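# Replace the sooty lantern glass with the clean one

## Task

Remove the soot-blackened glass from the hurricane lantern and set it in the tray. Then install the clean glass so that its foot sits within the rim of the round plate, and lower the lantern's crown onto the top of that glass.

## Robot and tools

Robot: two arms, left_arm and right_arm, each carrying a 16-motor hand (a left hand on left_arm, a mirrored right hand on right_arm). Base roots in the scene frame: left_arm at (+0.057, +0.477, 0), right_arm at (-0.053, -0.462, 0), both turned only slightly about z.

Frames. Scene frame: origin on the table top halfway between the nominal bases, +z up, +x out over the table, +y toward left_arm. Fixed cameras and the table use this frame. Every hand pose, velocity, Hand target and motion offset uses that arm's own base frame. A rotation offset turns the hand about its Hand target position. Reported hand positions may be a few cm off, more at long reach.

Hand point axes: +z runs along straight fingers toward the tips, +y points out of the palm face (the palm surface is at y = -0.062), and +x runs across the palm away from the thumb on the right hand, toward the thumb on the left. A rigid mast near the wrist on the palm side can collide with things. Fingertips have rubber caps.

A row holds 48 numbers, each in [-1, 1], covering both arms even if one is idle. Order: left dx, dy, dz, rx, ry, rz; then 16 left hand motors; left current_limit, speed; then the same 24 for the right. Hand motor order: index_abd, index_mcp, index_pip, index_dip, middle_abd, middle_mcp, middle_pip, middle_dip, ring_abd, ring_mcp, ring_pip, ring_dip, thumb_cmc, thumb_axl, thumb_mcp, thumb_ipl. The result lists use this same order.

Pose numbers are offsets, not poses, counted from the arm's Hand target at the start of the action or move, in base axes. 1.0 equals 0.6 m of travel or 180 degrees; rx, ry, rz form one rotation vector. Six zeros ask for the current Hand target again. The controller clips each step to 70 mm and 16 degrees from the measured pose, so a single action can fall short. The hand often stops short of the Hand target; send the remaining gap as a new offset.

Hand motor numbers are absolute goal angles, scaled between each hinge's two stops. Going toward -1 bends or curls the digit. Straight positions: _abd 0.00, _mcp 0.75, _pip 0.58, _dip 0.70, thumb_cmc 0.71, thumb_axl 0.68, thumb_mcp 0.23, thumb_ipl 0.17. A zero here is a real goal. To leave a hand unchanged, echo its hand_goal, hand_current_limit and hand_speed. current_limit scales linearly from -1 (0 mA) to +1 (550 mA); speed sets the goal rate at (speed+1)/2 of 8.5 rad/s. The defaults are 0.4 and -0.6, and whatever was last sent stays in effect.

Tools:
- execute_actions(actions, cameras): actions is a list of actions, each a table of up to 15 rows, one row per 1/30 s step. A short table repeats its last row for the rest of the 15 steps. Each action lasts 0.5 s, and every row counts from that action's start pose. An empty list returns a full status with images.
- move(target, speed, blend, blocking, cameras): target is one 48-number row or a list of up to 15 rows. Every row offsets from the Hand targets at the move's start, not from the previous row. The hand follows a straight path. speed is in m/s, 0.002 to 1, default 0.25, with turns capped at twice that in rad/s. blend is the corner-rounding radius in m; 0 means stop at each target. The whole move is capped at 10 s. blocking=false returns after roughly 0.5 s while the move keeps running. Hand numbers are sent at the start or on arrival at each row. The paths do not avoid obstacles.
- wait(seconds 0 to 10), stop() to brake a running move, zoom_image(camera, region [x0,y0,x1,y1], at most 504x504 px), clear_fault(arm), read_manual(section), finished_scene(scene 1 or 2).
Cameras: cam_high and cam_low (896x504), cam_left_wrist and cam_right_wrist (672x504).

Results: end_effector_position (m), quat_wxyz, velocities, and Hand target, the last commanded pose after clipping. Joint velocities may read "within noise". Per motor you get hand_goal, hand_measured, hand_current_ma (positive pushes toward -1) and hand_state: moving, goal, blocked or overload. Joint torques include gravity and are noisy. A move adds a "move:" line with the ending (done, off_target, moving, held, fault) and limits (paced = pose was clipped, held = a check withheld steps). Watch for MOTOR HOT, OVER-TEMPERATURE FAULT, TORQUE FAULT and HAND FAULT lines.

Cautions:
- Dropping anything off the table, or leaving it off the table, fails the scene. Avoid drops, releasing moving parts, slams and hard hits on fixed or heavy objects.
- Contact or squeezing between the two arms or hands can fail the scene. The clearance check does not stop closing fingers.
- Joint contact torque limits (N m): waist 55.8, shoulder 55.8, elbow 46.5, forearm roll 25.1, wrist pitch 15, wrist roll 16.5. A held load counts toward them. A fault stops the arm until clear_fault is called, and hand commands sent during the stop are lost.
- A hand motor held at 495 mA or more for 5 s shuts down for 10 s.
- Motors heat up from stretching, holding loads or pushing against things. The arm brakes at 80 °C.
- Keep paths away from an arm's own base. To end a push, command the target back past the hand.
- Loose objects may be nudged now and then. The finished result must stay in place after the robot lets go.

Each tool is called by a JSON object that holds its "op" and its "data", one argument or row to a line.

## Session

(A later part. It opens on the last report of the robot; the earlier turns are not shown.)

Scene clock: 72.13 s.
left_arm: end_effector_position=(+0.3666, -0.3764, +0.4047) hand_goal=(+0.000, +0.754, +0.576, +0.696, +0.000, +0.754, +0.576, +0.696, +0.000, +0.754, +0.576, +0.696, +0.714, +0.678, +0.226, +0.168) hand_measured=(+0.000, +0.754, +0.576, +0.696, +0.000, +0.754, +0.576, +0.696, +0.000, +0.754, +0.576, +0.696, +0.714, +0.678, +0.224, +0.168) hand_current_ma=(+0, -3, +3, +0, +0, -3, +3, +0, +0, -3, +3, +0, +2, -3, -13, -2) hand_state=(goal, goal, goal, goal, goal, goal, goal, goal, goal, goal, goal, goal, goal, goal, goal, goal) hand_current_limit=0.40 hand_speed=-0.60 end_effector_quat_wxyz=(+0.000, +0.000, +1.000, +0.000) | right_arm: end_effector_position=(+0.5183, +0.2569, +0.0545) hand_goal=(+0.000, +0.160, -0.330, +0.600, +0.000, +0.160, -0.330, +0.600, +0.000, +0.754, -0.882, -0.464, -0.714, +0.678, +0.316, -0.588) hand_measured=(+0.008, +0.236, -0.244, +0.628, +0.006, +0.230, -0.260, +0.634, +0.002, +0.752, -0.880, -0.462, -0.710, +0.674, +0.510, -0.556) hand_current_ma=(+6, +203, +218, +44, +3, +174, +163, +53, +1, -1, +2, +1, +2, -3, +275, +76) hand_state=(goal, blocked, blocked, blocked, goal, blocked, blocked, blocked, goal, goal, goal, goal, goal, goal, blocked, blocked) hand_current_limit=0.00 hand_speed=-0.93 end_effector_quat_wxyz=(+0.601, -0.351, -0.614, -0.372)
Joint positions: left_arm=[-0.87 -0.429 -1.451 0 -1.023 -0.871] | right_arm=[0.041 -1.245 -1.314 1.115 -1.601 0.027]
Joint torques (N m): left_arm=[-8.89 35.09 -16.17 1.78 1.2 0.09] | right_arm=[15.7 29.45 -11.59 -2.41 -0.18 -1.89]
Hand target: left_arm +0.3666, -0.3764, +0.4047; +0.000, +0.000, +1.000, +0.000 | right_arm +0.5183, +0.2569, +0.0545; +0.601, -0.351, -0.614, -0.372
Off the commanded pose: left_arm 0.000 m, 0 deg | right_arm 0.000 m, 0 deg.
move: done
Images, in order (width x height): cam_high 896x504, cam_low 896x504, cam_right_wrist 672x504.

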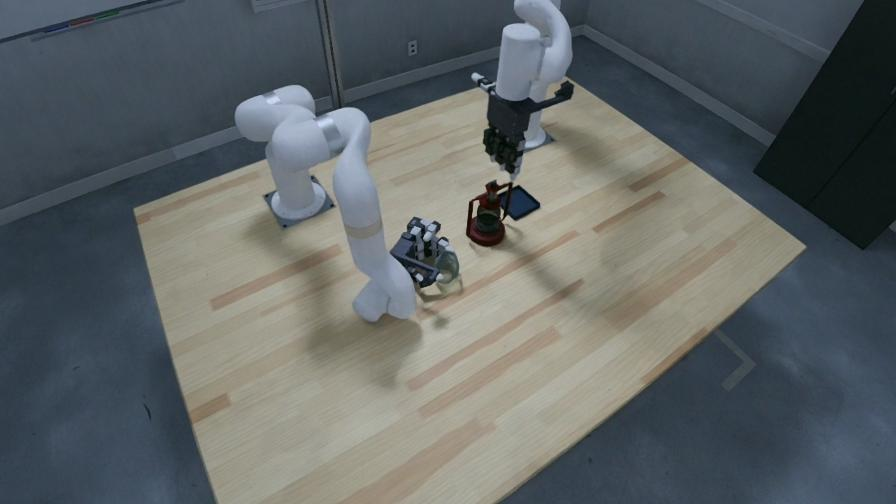

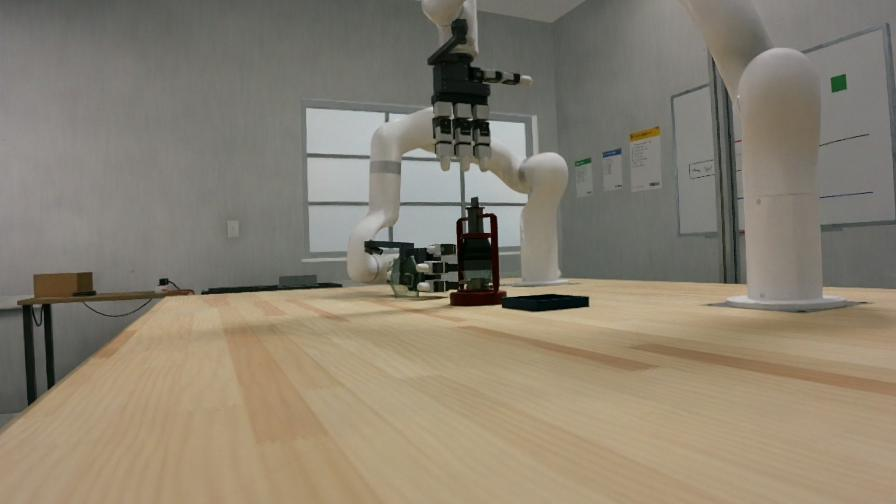

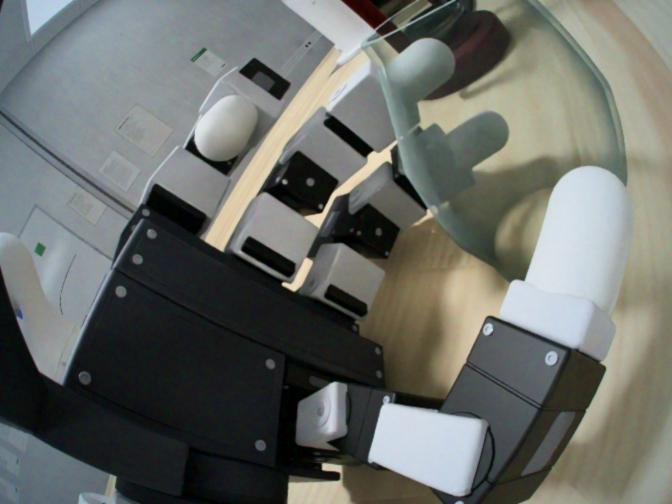

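{"op": "move", "data": {
  "target": [0,0,0,0,0,0,0,0.754,0.576,0.696,0,0.754,0.576,0.696,0,0.754,0.576,0.696,0.714,0.678,0.226,0.168,0.4,-0.6,0,0,-0.006,0,0,0,0,0.16,-0.33,0.6,0,0.16,-0.33,0.6,0,0.754,-0.883,-0.464,-0.714,0.678,0.315,-0.589,0.0,-0.93],
  "speed": 0.02,
  "cameras": ["cam_high","cam_low"]
}}

{"op": "zoom_image", "data": {
  "camera": "cam_low",
  "region": [380, 250, 440, 310]
}}

Scene clock: 72.97 s.
left_arm: end_effector_position=(+0.3666, -0.3764, +0.4047) hand_goal=(+0.000, +0.754, +0.576, +0.696, +0.000, +0.754, +0.576, +0.696, +0.000, +0.754, +0.576, +0.696, +0.714, +0.678, +0.226, +0.168) hand_measured=(+0.000, +0.754, +0.576, +0.696, +0.000, +0.754, +0.576, +0.696, +0.000, +0.754, +0.576, +0.696, +0.714, +0.678, +0.224, +0.168) hand_current_ma=(+0, -3, +3, +0, +0, -3, +3, +0, +0, -3, +3, +0, +2, -3, -13, -2) hand_state=(goal, goal, goal, goal, goal, goal, goal, goal, goal, goal, goal, goal, goal, goal, goal, goal) hand_current_limit=0.40 hand_speed=-0.60 end_effector_quat_wxyz=(+0.000, +0.000, +1.000, +0.000) | right_arm: end_effector_position=(+0.5183, +0.2569, +0.0509) hand_goal=(+0.000, +0.160, -0.330, +0.600, +0.000, +0.160, -0.330, +0.600, +0.000, +0.754, -0.882, -0.464, -0.714, +0.678, +0.316, -0.588) hand_measured=(+0.004, +0.236, -0.244, +0.628, +0.000, +0.230, -0.260, +0.632, +0.002, +0.752, -0.880, -0.462, -0.716, +0.674, +0.510, -0.556) hand_current_ma=(+2, +203, +218, +44, +0, +174, +162, +49, +1, -1, +2, +1, -1, -3, +275, +76) hand_state=(goal, blocked, blocked, blocked, goal, blocked, blocked, blocked, goal, goal, goal, goal, goal, goal, blocked, blocked) hand_current_limit=0.00 hand_speed=-0.93 end_effector_quat_wxyz=(+0.601, -0.351, -0.614, -0.372)
Joint positions: left_arm=[-0.87 -0.429 -1.451 0 -1.023 -0.871] | right_arm=[0.041 -1.253 -1.32 1.115 -1.6 0.025]
Joint torques (N m): left_arm=[-8.68 34.82 -16.12 1.83 1.23 0.06] | right_arm=[16.64 27.94 -10.56 -2.01 0.83 -1.53]
Hand target: left_arm +0.3666, -0.3764, +0.4047; +0.000, +0.000, +1.000, +0.000 | right_arm +0.5183, +0.2569, +0.0509; +0.601, -0.351, -0.614, -0.372
Off the commanded pose: left_arm 0.000 m, 0 deg | right_arm 0.000 m, 0 deg.
move: done
Images, in order (width x height): cam_high 896x504, cam_low 896x504.

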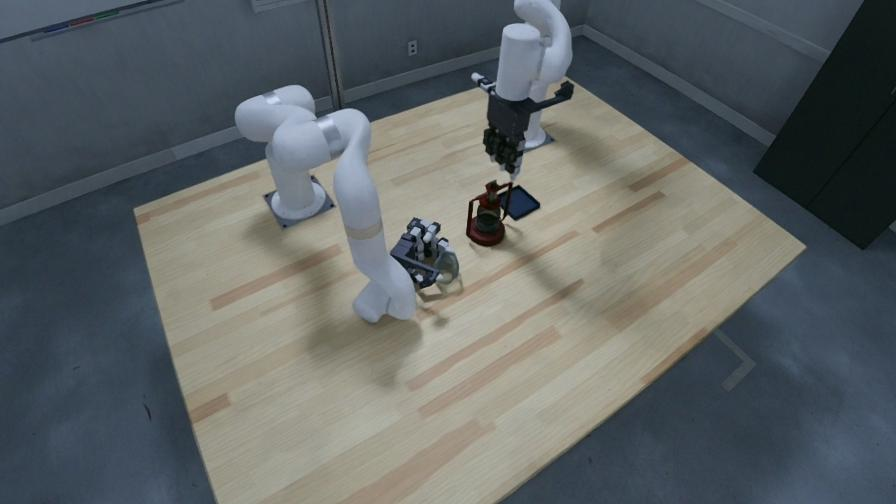

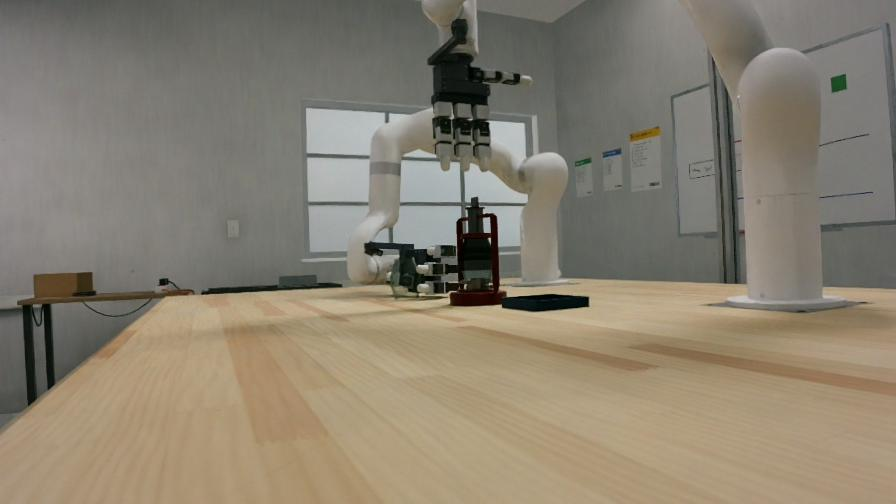

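Scaled by 8.400 from the camera's 896x504 image, which has a finer 1280x720 frame.

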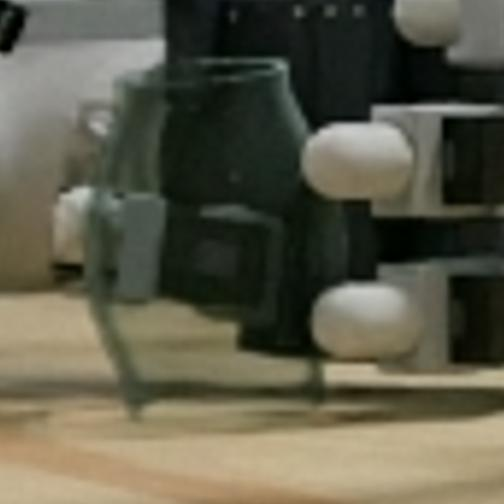

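{"op": "move", "data": {
  "target": [
    [0,0,0,0,0,0,0,0.754,0.576,0.696,0,0.754,0.576,0.696,0,0.754,0.576,0.696,0.714,0.678,0.226,0.168,0.4,-0.6,0,0,-0.002,0,0,0,0,0.236,-0.23,0.632,0,0.23,-0.24,0.632,0,0.754,-0.883,-0.464,-0.714,0.678,0.53,-0.58,0.0,-0.95],
    [0,0,0,0,0,0,0,0.754,0.576,0.696,0,0.754,0.576,0.696,0,0.754,0.576,0.696,0.714,0.678,0.226,0.168,0.4,-0.6,0,0,0,0,0,0,0,0.30,-0.12,0.66,0,0.30,-0.12,0.66,0,0.754,-0.883,-0.464,-0.714,0.678,0.62,-0.75,0.0,-0.93]
  ],
  "speed": 0.02,
  "cameras": ["cam_high","cam_low","cam_right_wrist"]
}}

{"op": "zoom_image", "data": {
  "camera": "cam_low",
  "region": [380, 250, 440, 310]
}}

{"op": "zoom_image", "data": {
  "camera": "cam_high",
  "region": [400, 200, 500, 300]
}}

Scene clock: 75.97 s.
left_arm: end_effector_position=(+0.3666, -0.3764, +0.4047) hand_goal=(+0.000, +0.754, +0.576, +0.696, +0.000, +0.754, +0.576, +0.696, +0.000, +0.754, +0.576, +0.696, +0.714, +0.678, +0.226, +0.168) hand_measured=(+0.000, +0.754, +0.576, +0.696, +0.000, +0.754, +0.576, +0.696, +0.000, +0.754, +0.576, +0.696, +0.714, +0.678, +0.224, +0.168) hand_current_ma=(+0, -3, +3, +0, +0, -3, +3, +0, +0, -3, +3, +0, +2, -3, -13, -2) hand_state=(goal, goal, goal, goal, goal, goal, goal, goal, goal, goal, goal, goal, goal, goal, goal, goal) hand_current_limit=0.40 hand_speed=-0.60 end_effector_quat_wxyz=(+0.000, +0.000, +1.000, +0.000) | right_arm: end_effector_position=(+0.5183, +0.2569, +0.0509) hand_goal=(+0.000, +0.300, -0.120, +0.660, +0.000, +0.300, -0.120, +0.660, +0.000, +0.754, -0.882, -0.464, -0.714, +0.678, +0.620, -0.750) hand_measured=(+0.008, +0.298, -0.124, +0.658, +0.000, +0.298, -0.122, +0.658, +0.002, +0.752, -0.880, -0.462, -0.702, +0.676, +0.618, -0.746) hand_current_ma=(+4, -1, -2, -1, +0, -1, -1, -1, +1, -1, +2, +1, +12, -1, -1, +3) hand_state=(goal, goal, goal, goal, goal, goal, goal, goal, goal, goal, goal, goal, goal, goal, goal, goal) hand_current_limit=0.00 hand_speed=-0.93 end_effector_quat_wxyz=(+0.601, -0.351, -0.614, -0.372)
Joint positions: left_arm=[-0.87 -0.429 -1.451 0 -1.023 -0.871] | right_arm=[0.041 -1.253 -1.32 1.115 -1.6 0.025]
Joint torques (N m): left_arm=[-8.34 33.86 -16.36 1.95 1.24 0.08] | right_arm=[15.6 57.72 -4.63 0.36 -4.41 1.68]
Hand target: left_arm +0.3666, -0.3764, +0.4047; +0.000, +0.000, +1.000, +0.000 | right_arm +0.5183, +0.2569, +0.0509; +0.601, -0.351, -0.614, -0.372
Off the commanded pose: left_arm 0.000 m, 0 deg | right_arm 0.000 m, 0 deg.
move: done
Images, in order (width x height): cam_high 896x504, cam_low 896x504, cam_right_wrist 672x504.

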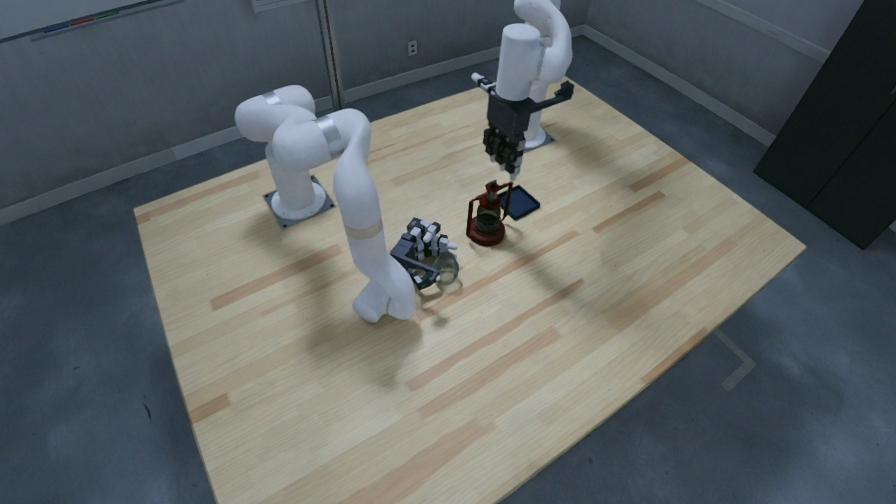

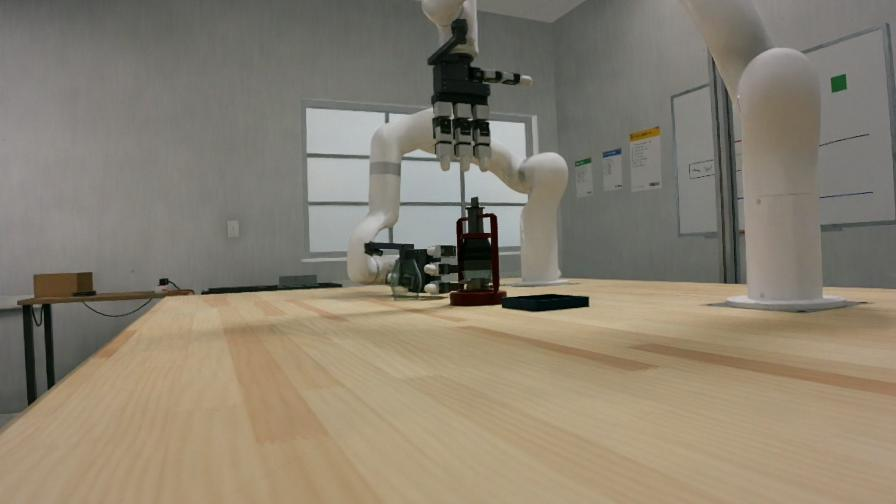

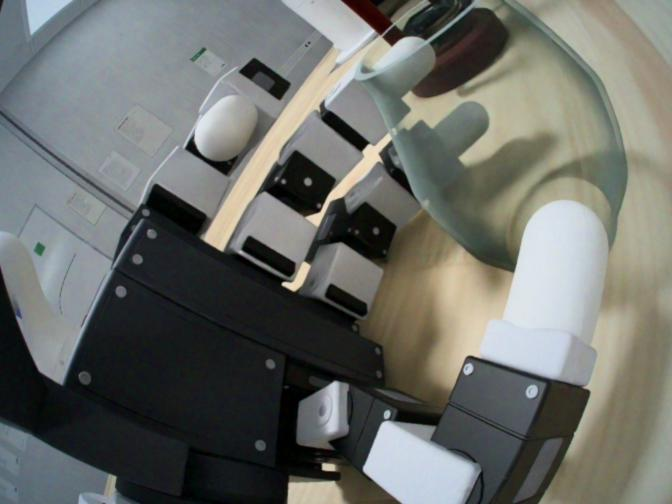

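Scaled by 8.400 from the camera's 896x504 image, which has a finer 1280x720 frame.

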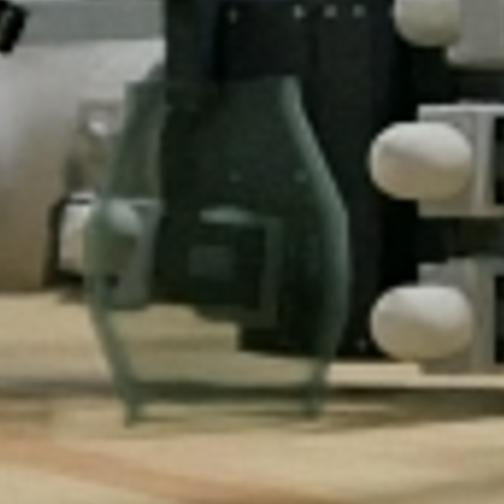

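Scaled by 5.040 from the camera's 896x504 image, which has a finer 1280x720 frame.

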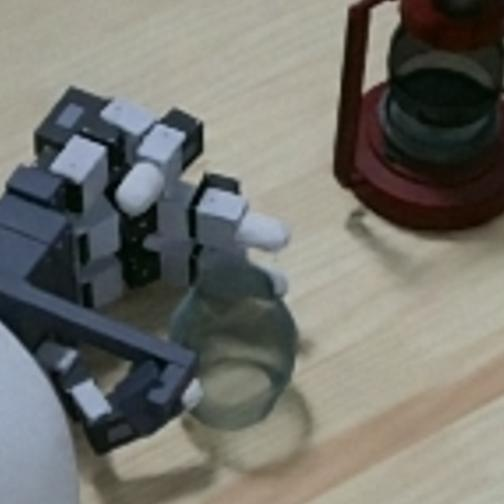

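{"op": "move", "data": {
  "target": [
    [0,0,0,0,0,0,0,0.754,0.576,0.696,0,0.754,0.576,0.696,0,0.754,0.576,0.696,0.714,0.678,0.226,0.168,0.4,-0.6,0,0,0,0,0,0,0,0.36,-0.08,0.696,0,0.36,-0.08,0.696,0,0.754,-0.883,-0.464,-0.714,0.678,0.73,-0.914,0.0,-0.85],
    [0,0,0,0,0,0,0,0.754,0.576,0.696,0,0.754,0.576,0.696,0,0.754,0.576,0.696,0.714,0.678,0.226,0.168,0.4,-0.6,-0.0278,-0.0151,0.0067,0,0,0,0,0.36,-0.08,0.696,0,0.36,-0.08,0.696,0,0.754,-0.883,-0.464,-0.714,0.678,0.73,-0.914,0.0,-0.85],
    [0,0,0,0,0,0,0,0.754,0.576,0.696,0,0.754,0.576,0.696,0,0.754,0.576,0.696,0.714,0.678,0.226,0.168,0.4,-0.6,-0.0278,-0.0151,0.0067,0,0,0,0,0.18,-0.30,0.61,0,0.18,-0.30,0.61,0,0.754,-0.883,-0.464,-0.714,0.678,0.315,-0.589,0.0,-0.93]
  ],
  "speed": 0.06,
  "cameras": ["cam_high","cam_low","cam_right_wrist"]
}}

{"op": "zoom_image", "data": {
  "camera": "cam_low",
  "region": [360, 220, 460, 320]
}}

{"op": "zoom_image", "data": {
  "camera": "cam_high",
  "region": [400, 200, 500, 300]
}}

Scene clock: 81.03 s.
left_arm: end_effector_position=(+0.3666, -0.3764, +0.4047) hand_goal=(+0.000, +0.754, +0.576, +0.696, +0.000, +0.754, +0.576, +0.696, +0.000, +0.754, +0.576, +0.696, +0.714, +0.678, +0.226, +0.168) hand_measured=(+0.000, +0.754, +0.576, +0.696, +0.000, +0.754, +0.576, +0.696, +0.000, +0.754, +0.576, +0.696, +0.714, +0.678, +0.224, +0.168) hand_current_ma=(+0, -3, +3, +0, +0, -3, +3, +0, +0, -3, +3, +0, +2, -3, -13, -2) hand_state=(goal, goal, goal, goal, goal, goal, goal, goal, goal, goal, goal, goal, goal, goal, goal, goal) hand_current_limit=0.40 hand_speed=-0.60 end_effector_quat_wxyz=(+0.000, +0.000, +1.000, +0.000) | right_arm: end_effector_position=(+0.5016, +0.2478, +0.0549) hand_goal=(+0.000, +0.180, -0.300, +0.610, +0.000, +0.180, -0.300, +0.610, +0.000, +0.754, -0.882, -0.464, -0.714, +0.678, +0.316, -0.588) hand_measured=(+0.008, +0.216, -0.262, +0.626, +0.000, +0.186, -0.296, +0.612, +0.002, +0.752, -0.880, -0.462, -0.714, +0.676, +0.456, -0.574) hand_current_ma=(+5, +68, +66, +18, +0, +4, +2, +1, +1, -1, +1, +1, +0, -1, +275, +24) hand_state=(goal, blocked, blocked, goal, goal, goal, goal, goal, goal, goal, goal, goal, goal, goal, blocked, goal) hand_current_limit=0.00 hand_speed=-0.93 end_effector_quat_wxyz=(+0.601, -0.351, -0.614, -0.372)
Joint positions: left_arm=[-0.87 -0.429 -1.451 0 -1.023 -0.871] | right_arm=[0.026 -1.227 -1.261 1.098 -1.586 -0.005]
Joint torques (N m): left_arm=[-8.67 33.79 -16.13 1.66 1.24 0.11] | right_arm=[-14.11 58.56 -4.45 -2 -0.05 -1.76]
Hand target: left_arm +0.3666, -0.3764, +0.4047; +0.000, +0.000, +1.000, +0.000 | right_arm +0.5016, +0.2478, +0.0549; +0.601, -0.351, -0.614, -0.372
Off the commanded pose: left_arm 0.000 m, 0 deg | right_arm 0.000 m, 0 deg.
move: done
Images, in order (width x height): cam_high 896x504, cam_low 896x504, cam_right_wrist 672x504.

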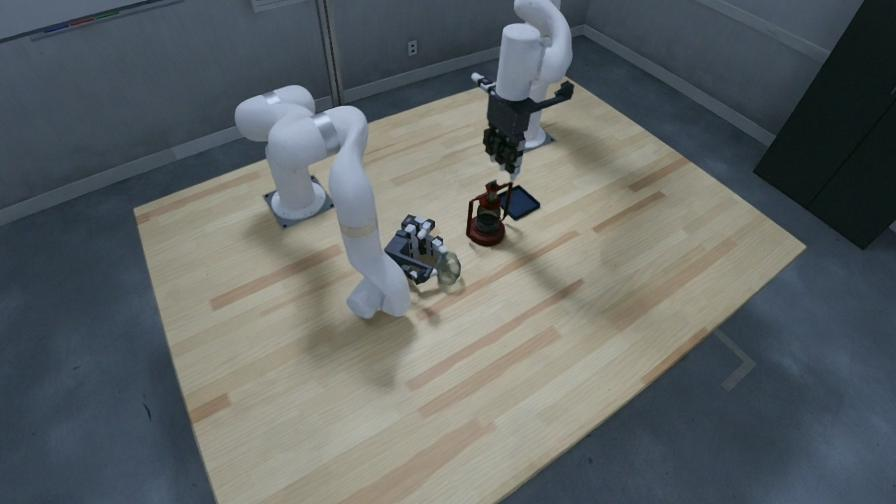

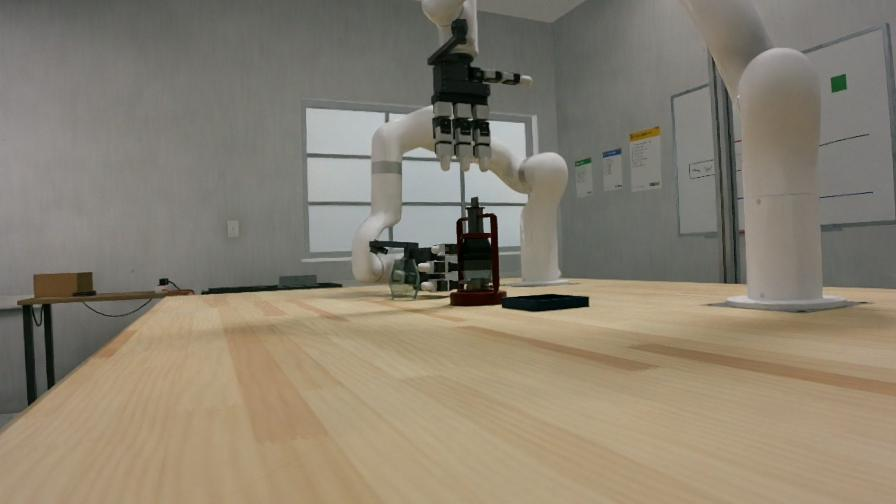

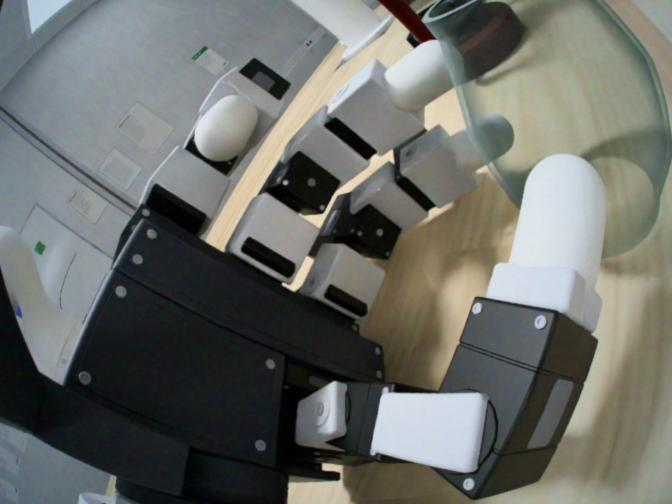

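Scaled by 5.040 from the camera's 896x504 image, which has a finer 1280x720 frame.

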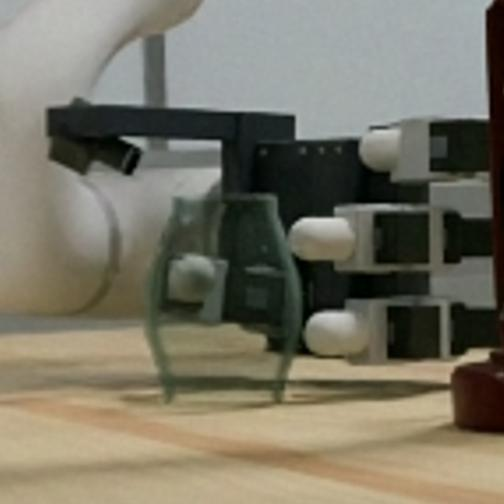

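Scaled by 5.040 from the camera's 896x504 image, which has a finer 1280x720 frame.

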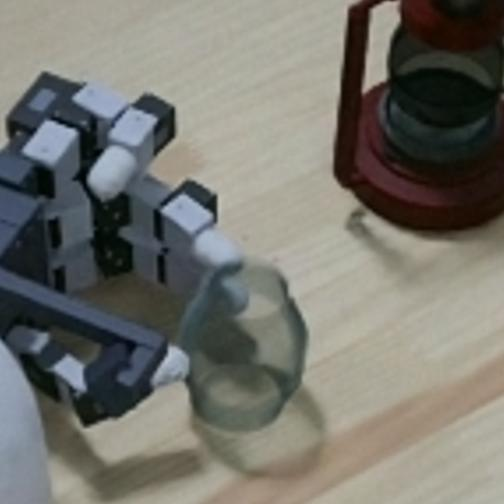

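{"op": "move", "data": {
  "target": [
    [0,0,0,0,0,0,0,0.754,0.576,0.696,0,0.754,0.576,0.696,0,0.754,0.576,0.696,0.714,0.678,0.226,0.168,0.4,-0.6,0,0,0,0,0,0,0,0.196,-0.025,0.696,0,0.196,-0.025,0.696,0,0.754,-0.883,-0.464,-0.714,0.678,0.65,-0.594,0.0,-0.9],
    [0,0,0,0,0,0,0,0.754,0.576,0.696,0,0.754,0.576,0.696,0,0.754,0.576,0.696,0.714,0.678,0.226,0.168,0.4,-0.6,0.0146,0.008,0,0,0,0,0,0.196,-0.025,0.696,0,0.196,-0.025,0.696,0,0.754,-0.883,-0.464,-0.714,0.678,0.65,-0.594,0.0,-0.9],
    [0,0,0,0,0,0,0,0.754,0.576,0.696,0,0.754,0.576,0.696,0,0.754,0.576,0.696,0.714,0.678,0.226,0.168,0.4,-0.6,0.0146,0.008,0,0,0,0,0,0.26,-0.372,0.696,0,0.26,-0.372,0.696,0,0.754,-0.883,-0.464,-0.714,0.678,0.38,-0.585,0.0,-0.93]
  ],
  "speed": 0.06,
  "cameras": ["cam_high","cam_low","cam_right_wrist"]
}}

{"op": "zoom_image", "data": {
  "camera": "cam_low",
  "region": [360, 220, 460, 320]
}}

{"op": "zoom_image", "data": {
  "camera": "cam_high",
  "region": [400, 200, 500, 300]
}}

Scene clock: 85.33 s.
left_arm: end_effector_position=(+0.3666, -0.3764, +0.4047) hand_goal=(+0.000, +0.754, +0.576, +0.696, +0.000, +0.754, +0.576, +0.696, +0.000, +0.754, +0.576, +0.696, +0.714, +0.678, +0.226, +0.168) hand_measured=(+0.000, +0.754, +0.576, +0.696, +0.000, +0.754, +0.576, +0.696, +0.000, +0.754, +0.576, +0.696, +0.714, +0.678, +0.224, +0.168) hand_current_ma=(+0, -3, +3, +0, +0, -3, +3, +0, +0, -3, +3, +0, +2, -3, -13, -2) hand_state=(goal, goal, goal, goal, goal, goal, goal, goal, goal, goal, goal, goal, goal, goal, goal, goal) hand_current_limit=0.40 hand_speed=-0.60 end_effector_quat_wxyz=(+0.000, +0.000, +1.000, +0.000) | right_arm: end_effector_position=(+0.5104, +0.2526, +0.0549) hand_goal=(+0.000, +0.260, -0.372, +0.696, +0.000, +0.260, -0.372, +0.696, +0.000, +0.754, -0.882, -0.464, -0.714, +0.678, +0.380, -0.584) hand_measured=(+0.008, +0.290, -0.306, +0.708, +0.002, +0.264, -0.356, +0.696, +0.002, +0.752, -0.880, -0.462, -0.708, +0.676, +0.444, -0.572) hand_current_ma=(+5, +51, +147, +13, +0, +3, +18, +0, +1, -1, +1, +1, +5, -1, +211, +17) hand_state=(goal, blocked, blocked, goal, goal, goal, goal, goal, goal, goal, goal, goal, goal, goal, blocked, goal) hand_current_limit=0.00 hand_speed=-0.93 end_effector_quat_wxyz=(+0.601, -0.351, -0.614, -0.372)
Joint positions: left_arm=[-0.87 -0.429 -1.451 0 -1.023 -0.871] | right_arm=[0.034 -1.236 -1.288 1.107 -1.594 0.012]
Joint torques (N m): left_arm=[-8.23 33.74 -16.27 1.96 1.24 0.11] | right_arm=[19.67 29.88 -10.55 3.16 -4.26 1.63]
Hand target: left_arm +0.3666, -0.3764, +0.4047; +0.000, +0.000, +1.000, +0.000 | right_arm +0.5104, +0.2526, +0.0549; +0.601, -0.351, -0.614, -0.372
Off the commanded pose: left_arm 0.000 m, 0 deg | right_arm 0.000 m, 0 deg.
move: done
Images, in order (width x height): cam_high 896x504, cam_low 896x504, cam_right_wrist 672x504.

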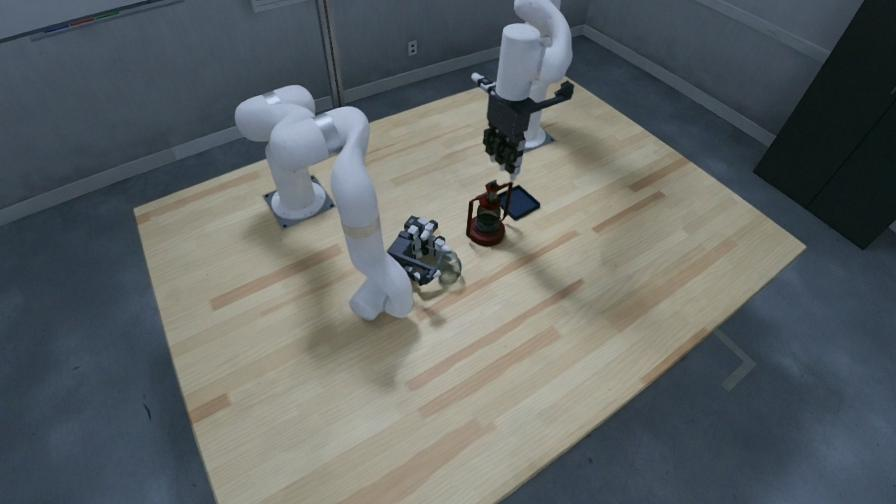

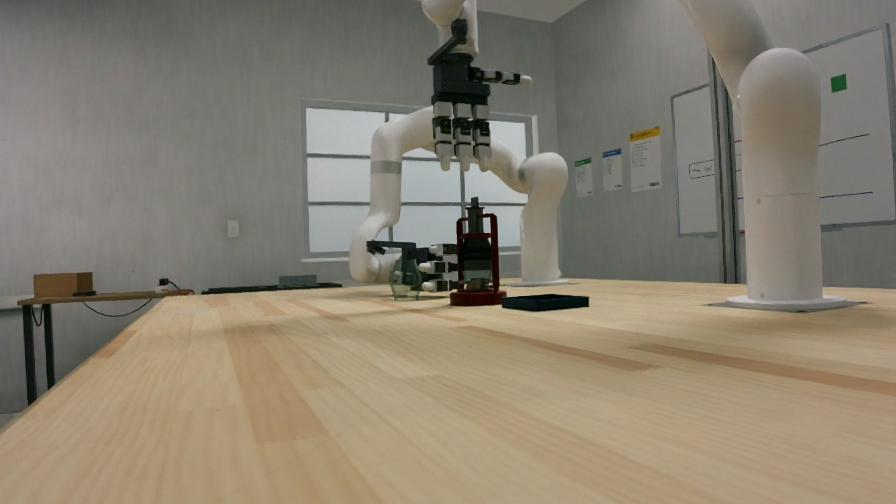

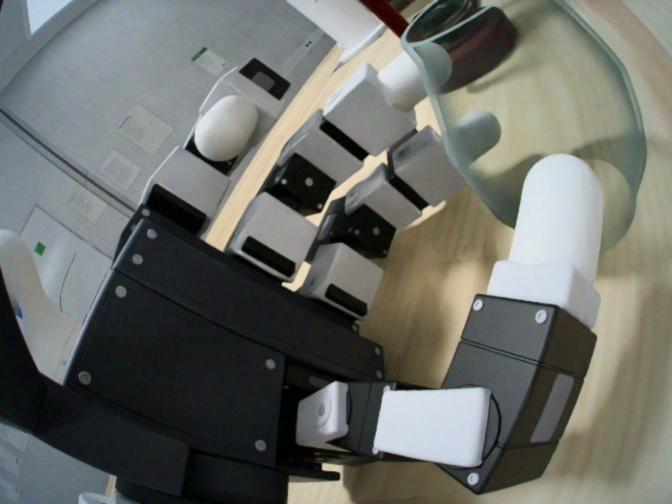

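Scaled by 5.040 from the camera's 896x504 image, which has a finer 1280x720 frame.

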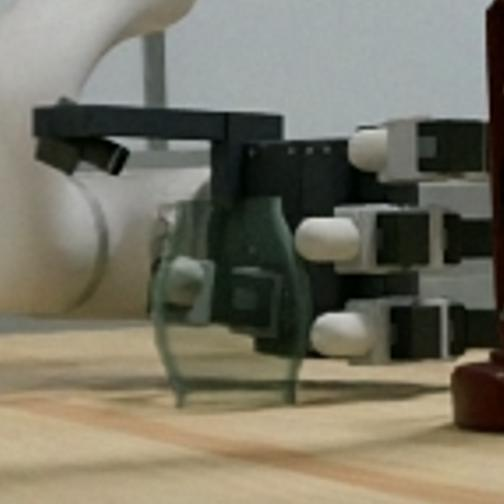

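Scaled by 5.040 from the camera's 896x504 image, which has a finer 1280x720 frame.

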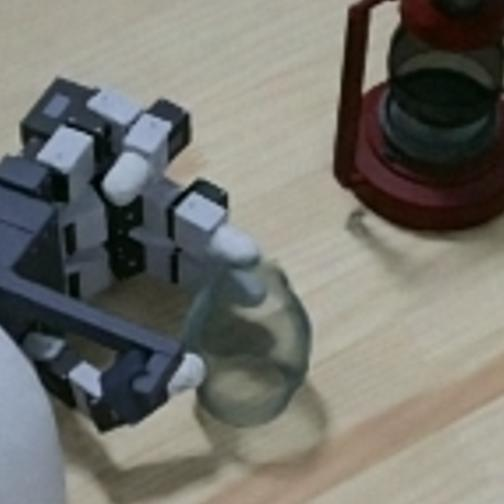

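{"op": "move", "data": {
  "target": [
    [0,0,0,0,0,0,0,0.754,0.576,0.696,0,0.754,0.576,0.696,0,0.754,0.576,0.696,0.714,0.678,0.226,0.168,0.4,-0.6,0,0,0,0,0,0,0,0.24,-0.41,0.68,0,0.23,-0.47,0.66,0,0.754,-0.883,-0.464,-0.714,0.678,0.33,-0.57,0.1,-0.93],
    [0,0,0,0,0,0,0,0.754,0.576,0.696,0,0.754,0.576,0.696,0,0.754,0.576,0.696,0.714,0.678,0.226,0.168,0.4,-0.6,0,0,0.05,0,0,0,0,0.24,-0.41,0.68,0,0.23,-0.47,0.66,0,0.754,-0.883,-0.464,-0.714,0.678,0.33,-0.57,0.1,-0.93]
  ],
  "speed": 0.06,
  "cameras": ["cam_high","cam_low","cam_right_wrist"]
}}

{"op": "zoom_image", "data": {
  "camera": "cam_low",
  "region": [360, 220, 460, 320]
}}

{"op": "zoom_image", "data": {
  "camera": "cam_high",
  "region": [400, 200, 500, 300]
}}

Scene clock: 87.03 s.
left_arm: end_effector_position=(+0.3666, -0.3764, +0.4047) hand_goal=(+0.000, +0.754, +0.576, +0.696, +0.000, +0.754, +0.576, +0.696, +0.000, +0.754, +0.576, +0.696, +0.714, +0.678, +0.226, +0.168) hand_measured=(+0.000, +0.754, +0.576, +0.696, +0.000, +0.754, +0.576, +0.696, +0.000, +0.754, +0.576, +0.696, +0.714, +0.678, +0.224, +0.168) hand_current_ma=(+0, -3, +3, +0, +0, -3, +3, +0, +0, -3, +3, +0, +2, -3, -13, -2) hand_state=(goal, goal, goal, goal, goal, goal, goal, goal, goal, goal, goal, goal, goal, goal, goal, goal) hand_current_limit=0.40 hand_speed=-0.60 end_effector_quat_wxyz=(+0.000, +0.000, +1.000, +0.000) | right_arm: end_effector_position=(+0.5104, +0.2527, +0.0849) hand_goal=(+0.000, +0.240, -0.410, +0.680, +0.000, +0.230, -0.470, +0.660, +0.000, +0.754, -0.882, -0.464, -0.714, +0.678, +0.330, -0.570) hand_measured=(+0.008, +0.290, -0.332, +0.708, +0.002, +0.268, -0.390, +0.684, +0.002, +0.752, -0.880, -0.462, -0.706, +0.678, +0.442, -0.544) hand_current_ma=(+5, +109, +188, +43, +0, +73, +198, +32, +1, -1, +1, +1, +7, +0, +302, +60) hand_state=(goal, blocked, blocked, blocked, goal, blocked, blocked, blocked, goal, goal, goal, goal, goal, goal, blocked, blocked) hand_current_limit=0.10 hand_speed=-0.93 end_effector_quat_wxyz=(+0.601, -0.351, -0.614, -0.372)
Joint positions: left_arm=[-0.87 -0.429 -1.451 0 -1.023 -0.871] | right_arm=[0.034 -1.165 -1.242 1.108 -1.605 0.034]
Joint torques (N m): left_arm=[-7.98 34.01 -16.45 1.63 1.23 0.1] | right_arm=[15.96 56.09 -4.79 2.99 -4.86 1.27]
Hand target: left_arm +0.3666, -0.3764, +0.4047; +0.000, +0.000, +1.000, +0.000 | right_arm +0.5104, +0.2526, +0.0849; +0.601, -0.351, -0.614, -0.372
Off the commanded pose: left_arm 0.000 m, 0 deg | right_arm 0.000 m, 0 deg.
move: done
Images, in order (width x height): cam_high 896x504, cam_low 896x504, cam_right_wrist 672x504.

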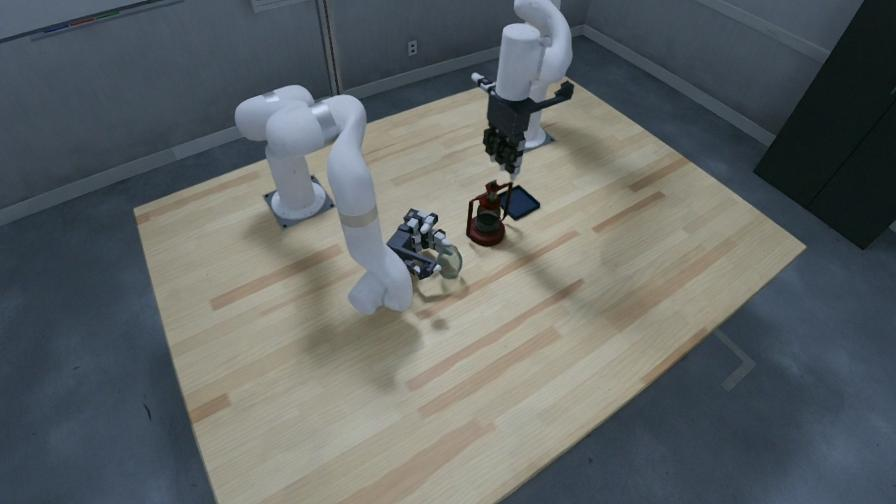

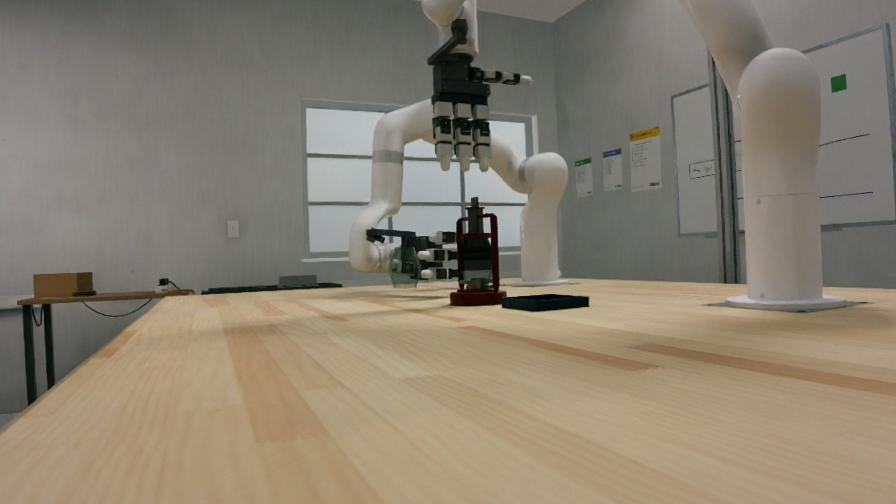

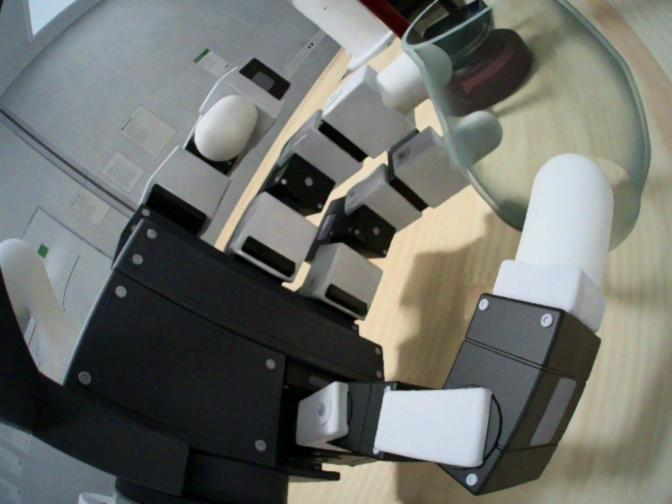

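Scaled by 5.040 from the camera's 896x504 image, which has a finer 1280x720 frame.

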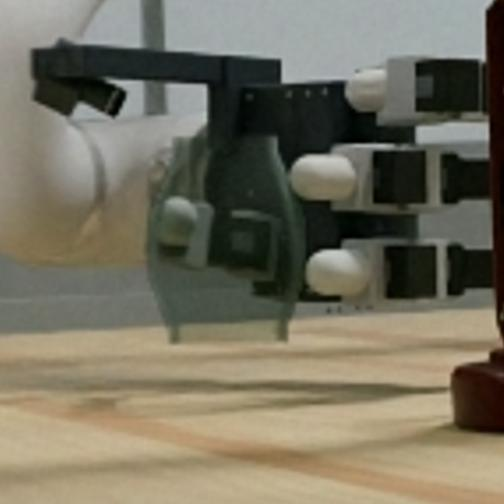

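Scaled by 5.040 from the camera's 896x504 image, which has a finer 1280x720 frame.

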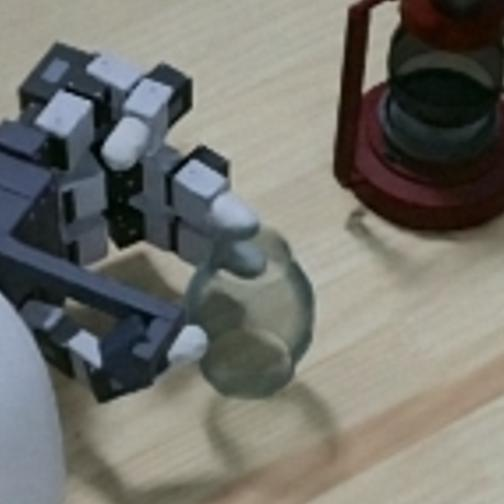

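{"op": "move", "data": {
  "target": [
    [0,0,0,0,0,0,0,0.754,0.576,0.696,0,0.754,0.576,0.696,0,0.754,0.576,0.696,0.714,0.678,0.226,0.168,0.4,-0.6,0,0,-0.0487,0,0,0,0,0.24,-0.41,0.68,0,0.23,-0.47,0.66,0,0.754,-0.883,-0.464,-0.714,0.678,0.33,-0.57,0.1,-0.93],
    [0,0,0,0,0,0,0,0.754,0.576,0.696,0,0.754,0.576,0.696,0,0.754,0.576,0.696,0.714,0.678,0.226,0.168,0.4,-0.6,0,0,-0.0487,0,0,0,0,0.196,-0.025,0.696,0,0.196,-0.025,0.696,0,0.754,-0.883,-0.464,-0.714,0.678,0.65,-0.594,0.0,-0.9]
  ],
  "speed": 0.06,
  "cameras": ["cam_high","cam_low","cam_right_wrist"]
}}

{"op": "zoom_image", "data": {
  "camera": "cam_low",
  "region": [360, 220, 460, 320]
}}

Scene clock: 89.63 s.
left_arm: end_effector_position=(+0.3666, -0.3764, +0.4047) hand_goal=(+0.000, +0.754, +0.576, +0.696, +0.000, +0.754, +0.576, +0.696, +0.000, +0.754, +0.576, +0.696, +0.714, +0.678, +0.226, +0.168) hand_measured=(+0.000, +0.754, +0.576, +0.696, +0.000, +0.754, +0.576, +0.696, +0.000, +0.754, +0.576, +0.696, +0.714, +0.678, +0.224, +0.168) hand_current_ma=(+0, -3, +3, +0, +0, -3, +3, +0, +0, -3, +3, +0, +2, -3, -13, -2) hand_state=(goal, goal, goal, goal, goal, goal, goal, goal, goal, goal, goal, goal, goal, goal, goal, goal) hand_current_limit=0.40 hand_speed=-0.60 end_effector_quat_wxyz=(+0.000, +0.000, +1.000, +0.000) | right_arm: end_effector_position=(+0.5104, +0.2527, +0.0557) hand_goal=(+0.000, +0.196, -0.024, +0.696, +0.000, +0.196, -0.024, +0.696, +0.000, +0.754, -0.882, -0.464, -0.714, +0.678, +0.650, -0.594) hand_measured=(+0.010, +0.198, -0.028, +0.698, +0.002, +0.198, -0.026, +0.698, +0.002, +0.752, -0.880, -0.462, -0.704, +0.678, +0.648, -0.592) hand_current_ma=(+8, +1, -2, +1, +0, +2, -1, +1, +1, -1, +1, +1, +9, +0, -1, +1) hand_state=(goal, goal, goal, goal, goal, goal, goal, goal, goal, goal, goal, goal, goal, goal, goal, goal) hand_current_limit=0.00 hand_speed=-0.90 end_effector_quat_wxyz=(+0.601, -0.351, -0.614, -0.372)
Joint positions: left_arm=[-0.87 -0.429 -1.451 0 -1.023 -0.871] | right_arm=[0.034 -1.234 -1.287 1.107 -1.594 0.012]
Joint torques (N m): left_arm=[-8.11 35.28 -16.31 1.93 1.17 0.11] | right_arm=[-6.74 27.89 -9.63 -1.89 0.1 -1.33]
Hand target: left_arm +0.3666, -0.3764, +0.4047; +0.000, +0.000, +1.000, +0.000 | right_arm +0.5104, +0.2526, +0.0557; +0.601, -0.351, -0.614, -0.372
Off the commanded pose: left_arm 0.000 m, 0 deg | right_arm 0.000 m, 0 deg.
move: done
Images, in order (width x height): cam_high 896x504, cam_low 896x504, cam_right_wrist 672x504.

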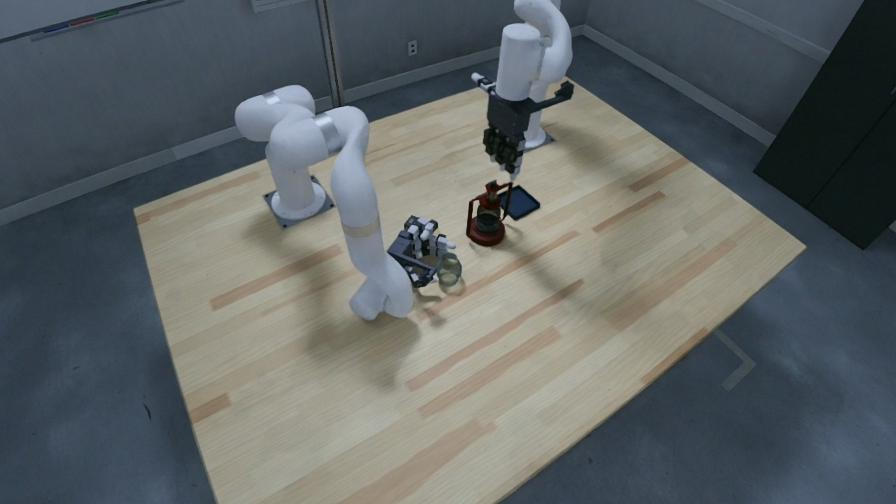

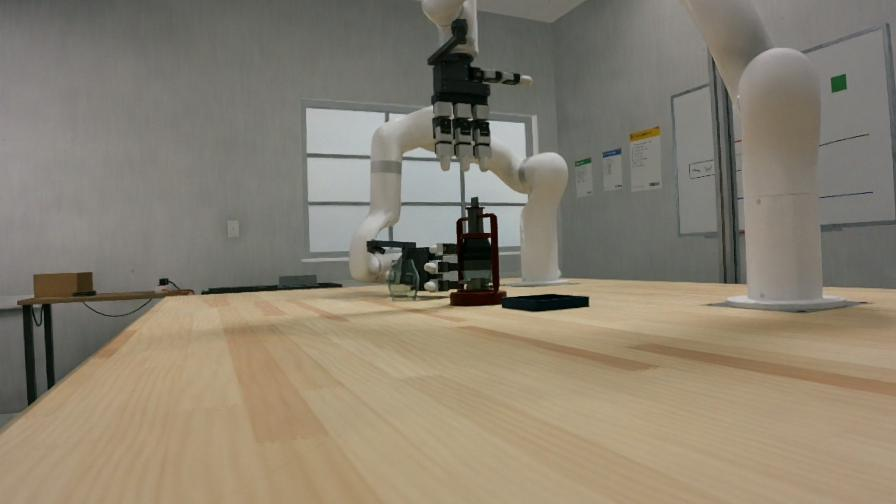

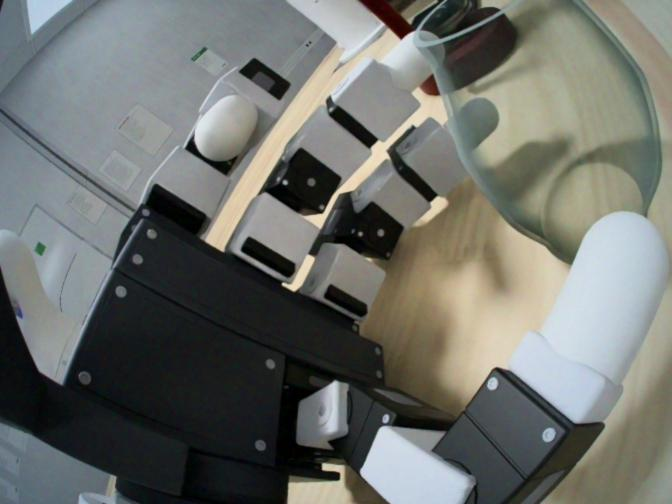

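Scaled by 5.040 from the camera's 896x504 image, which has a finer 1280x720 frame.

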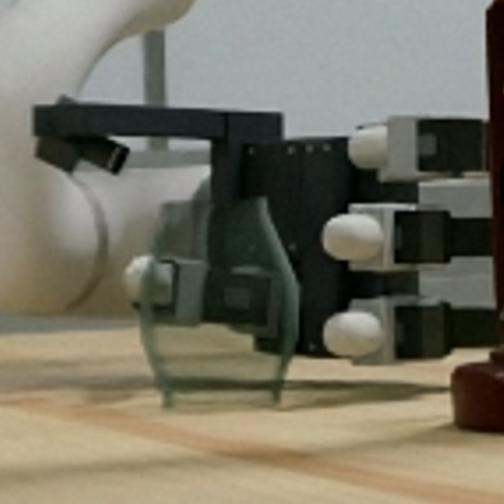

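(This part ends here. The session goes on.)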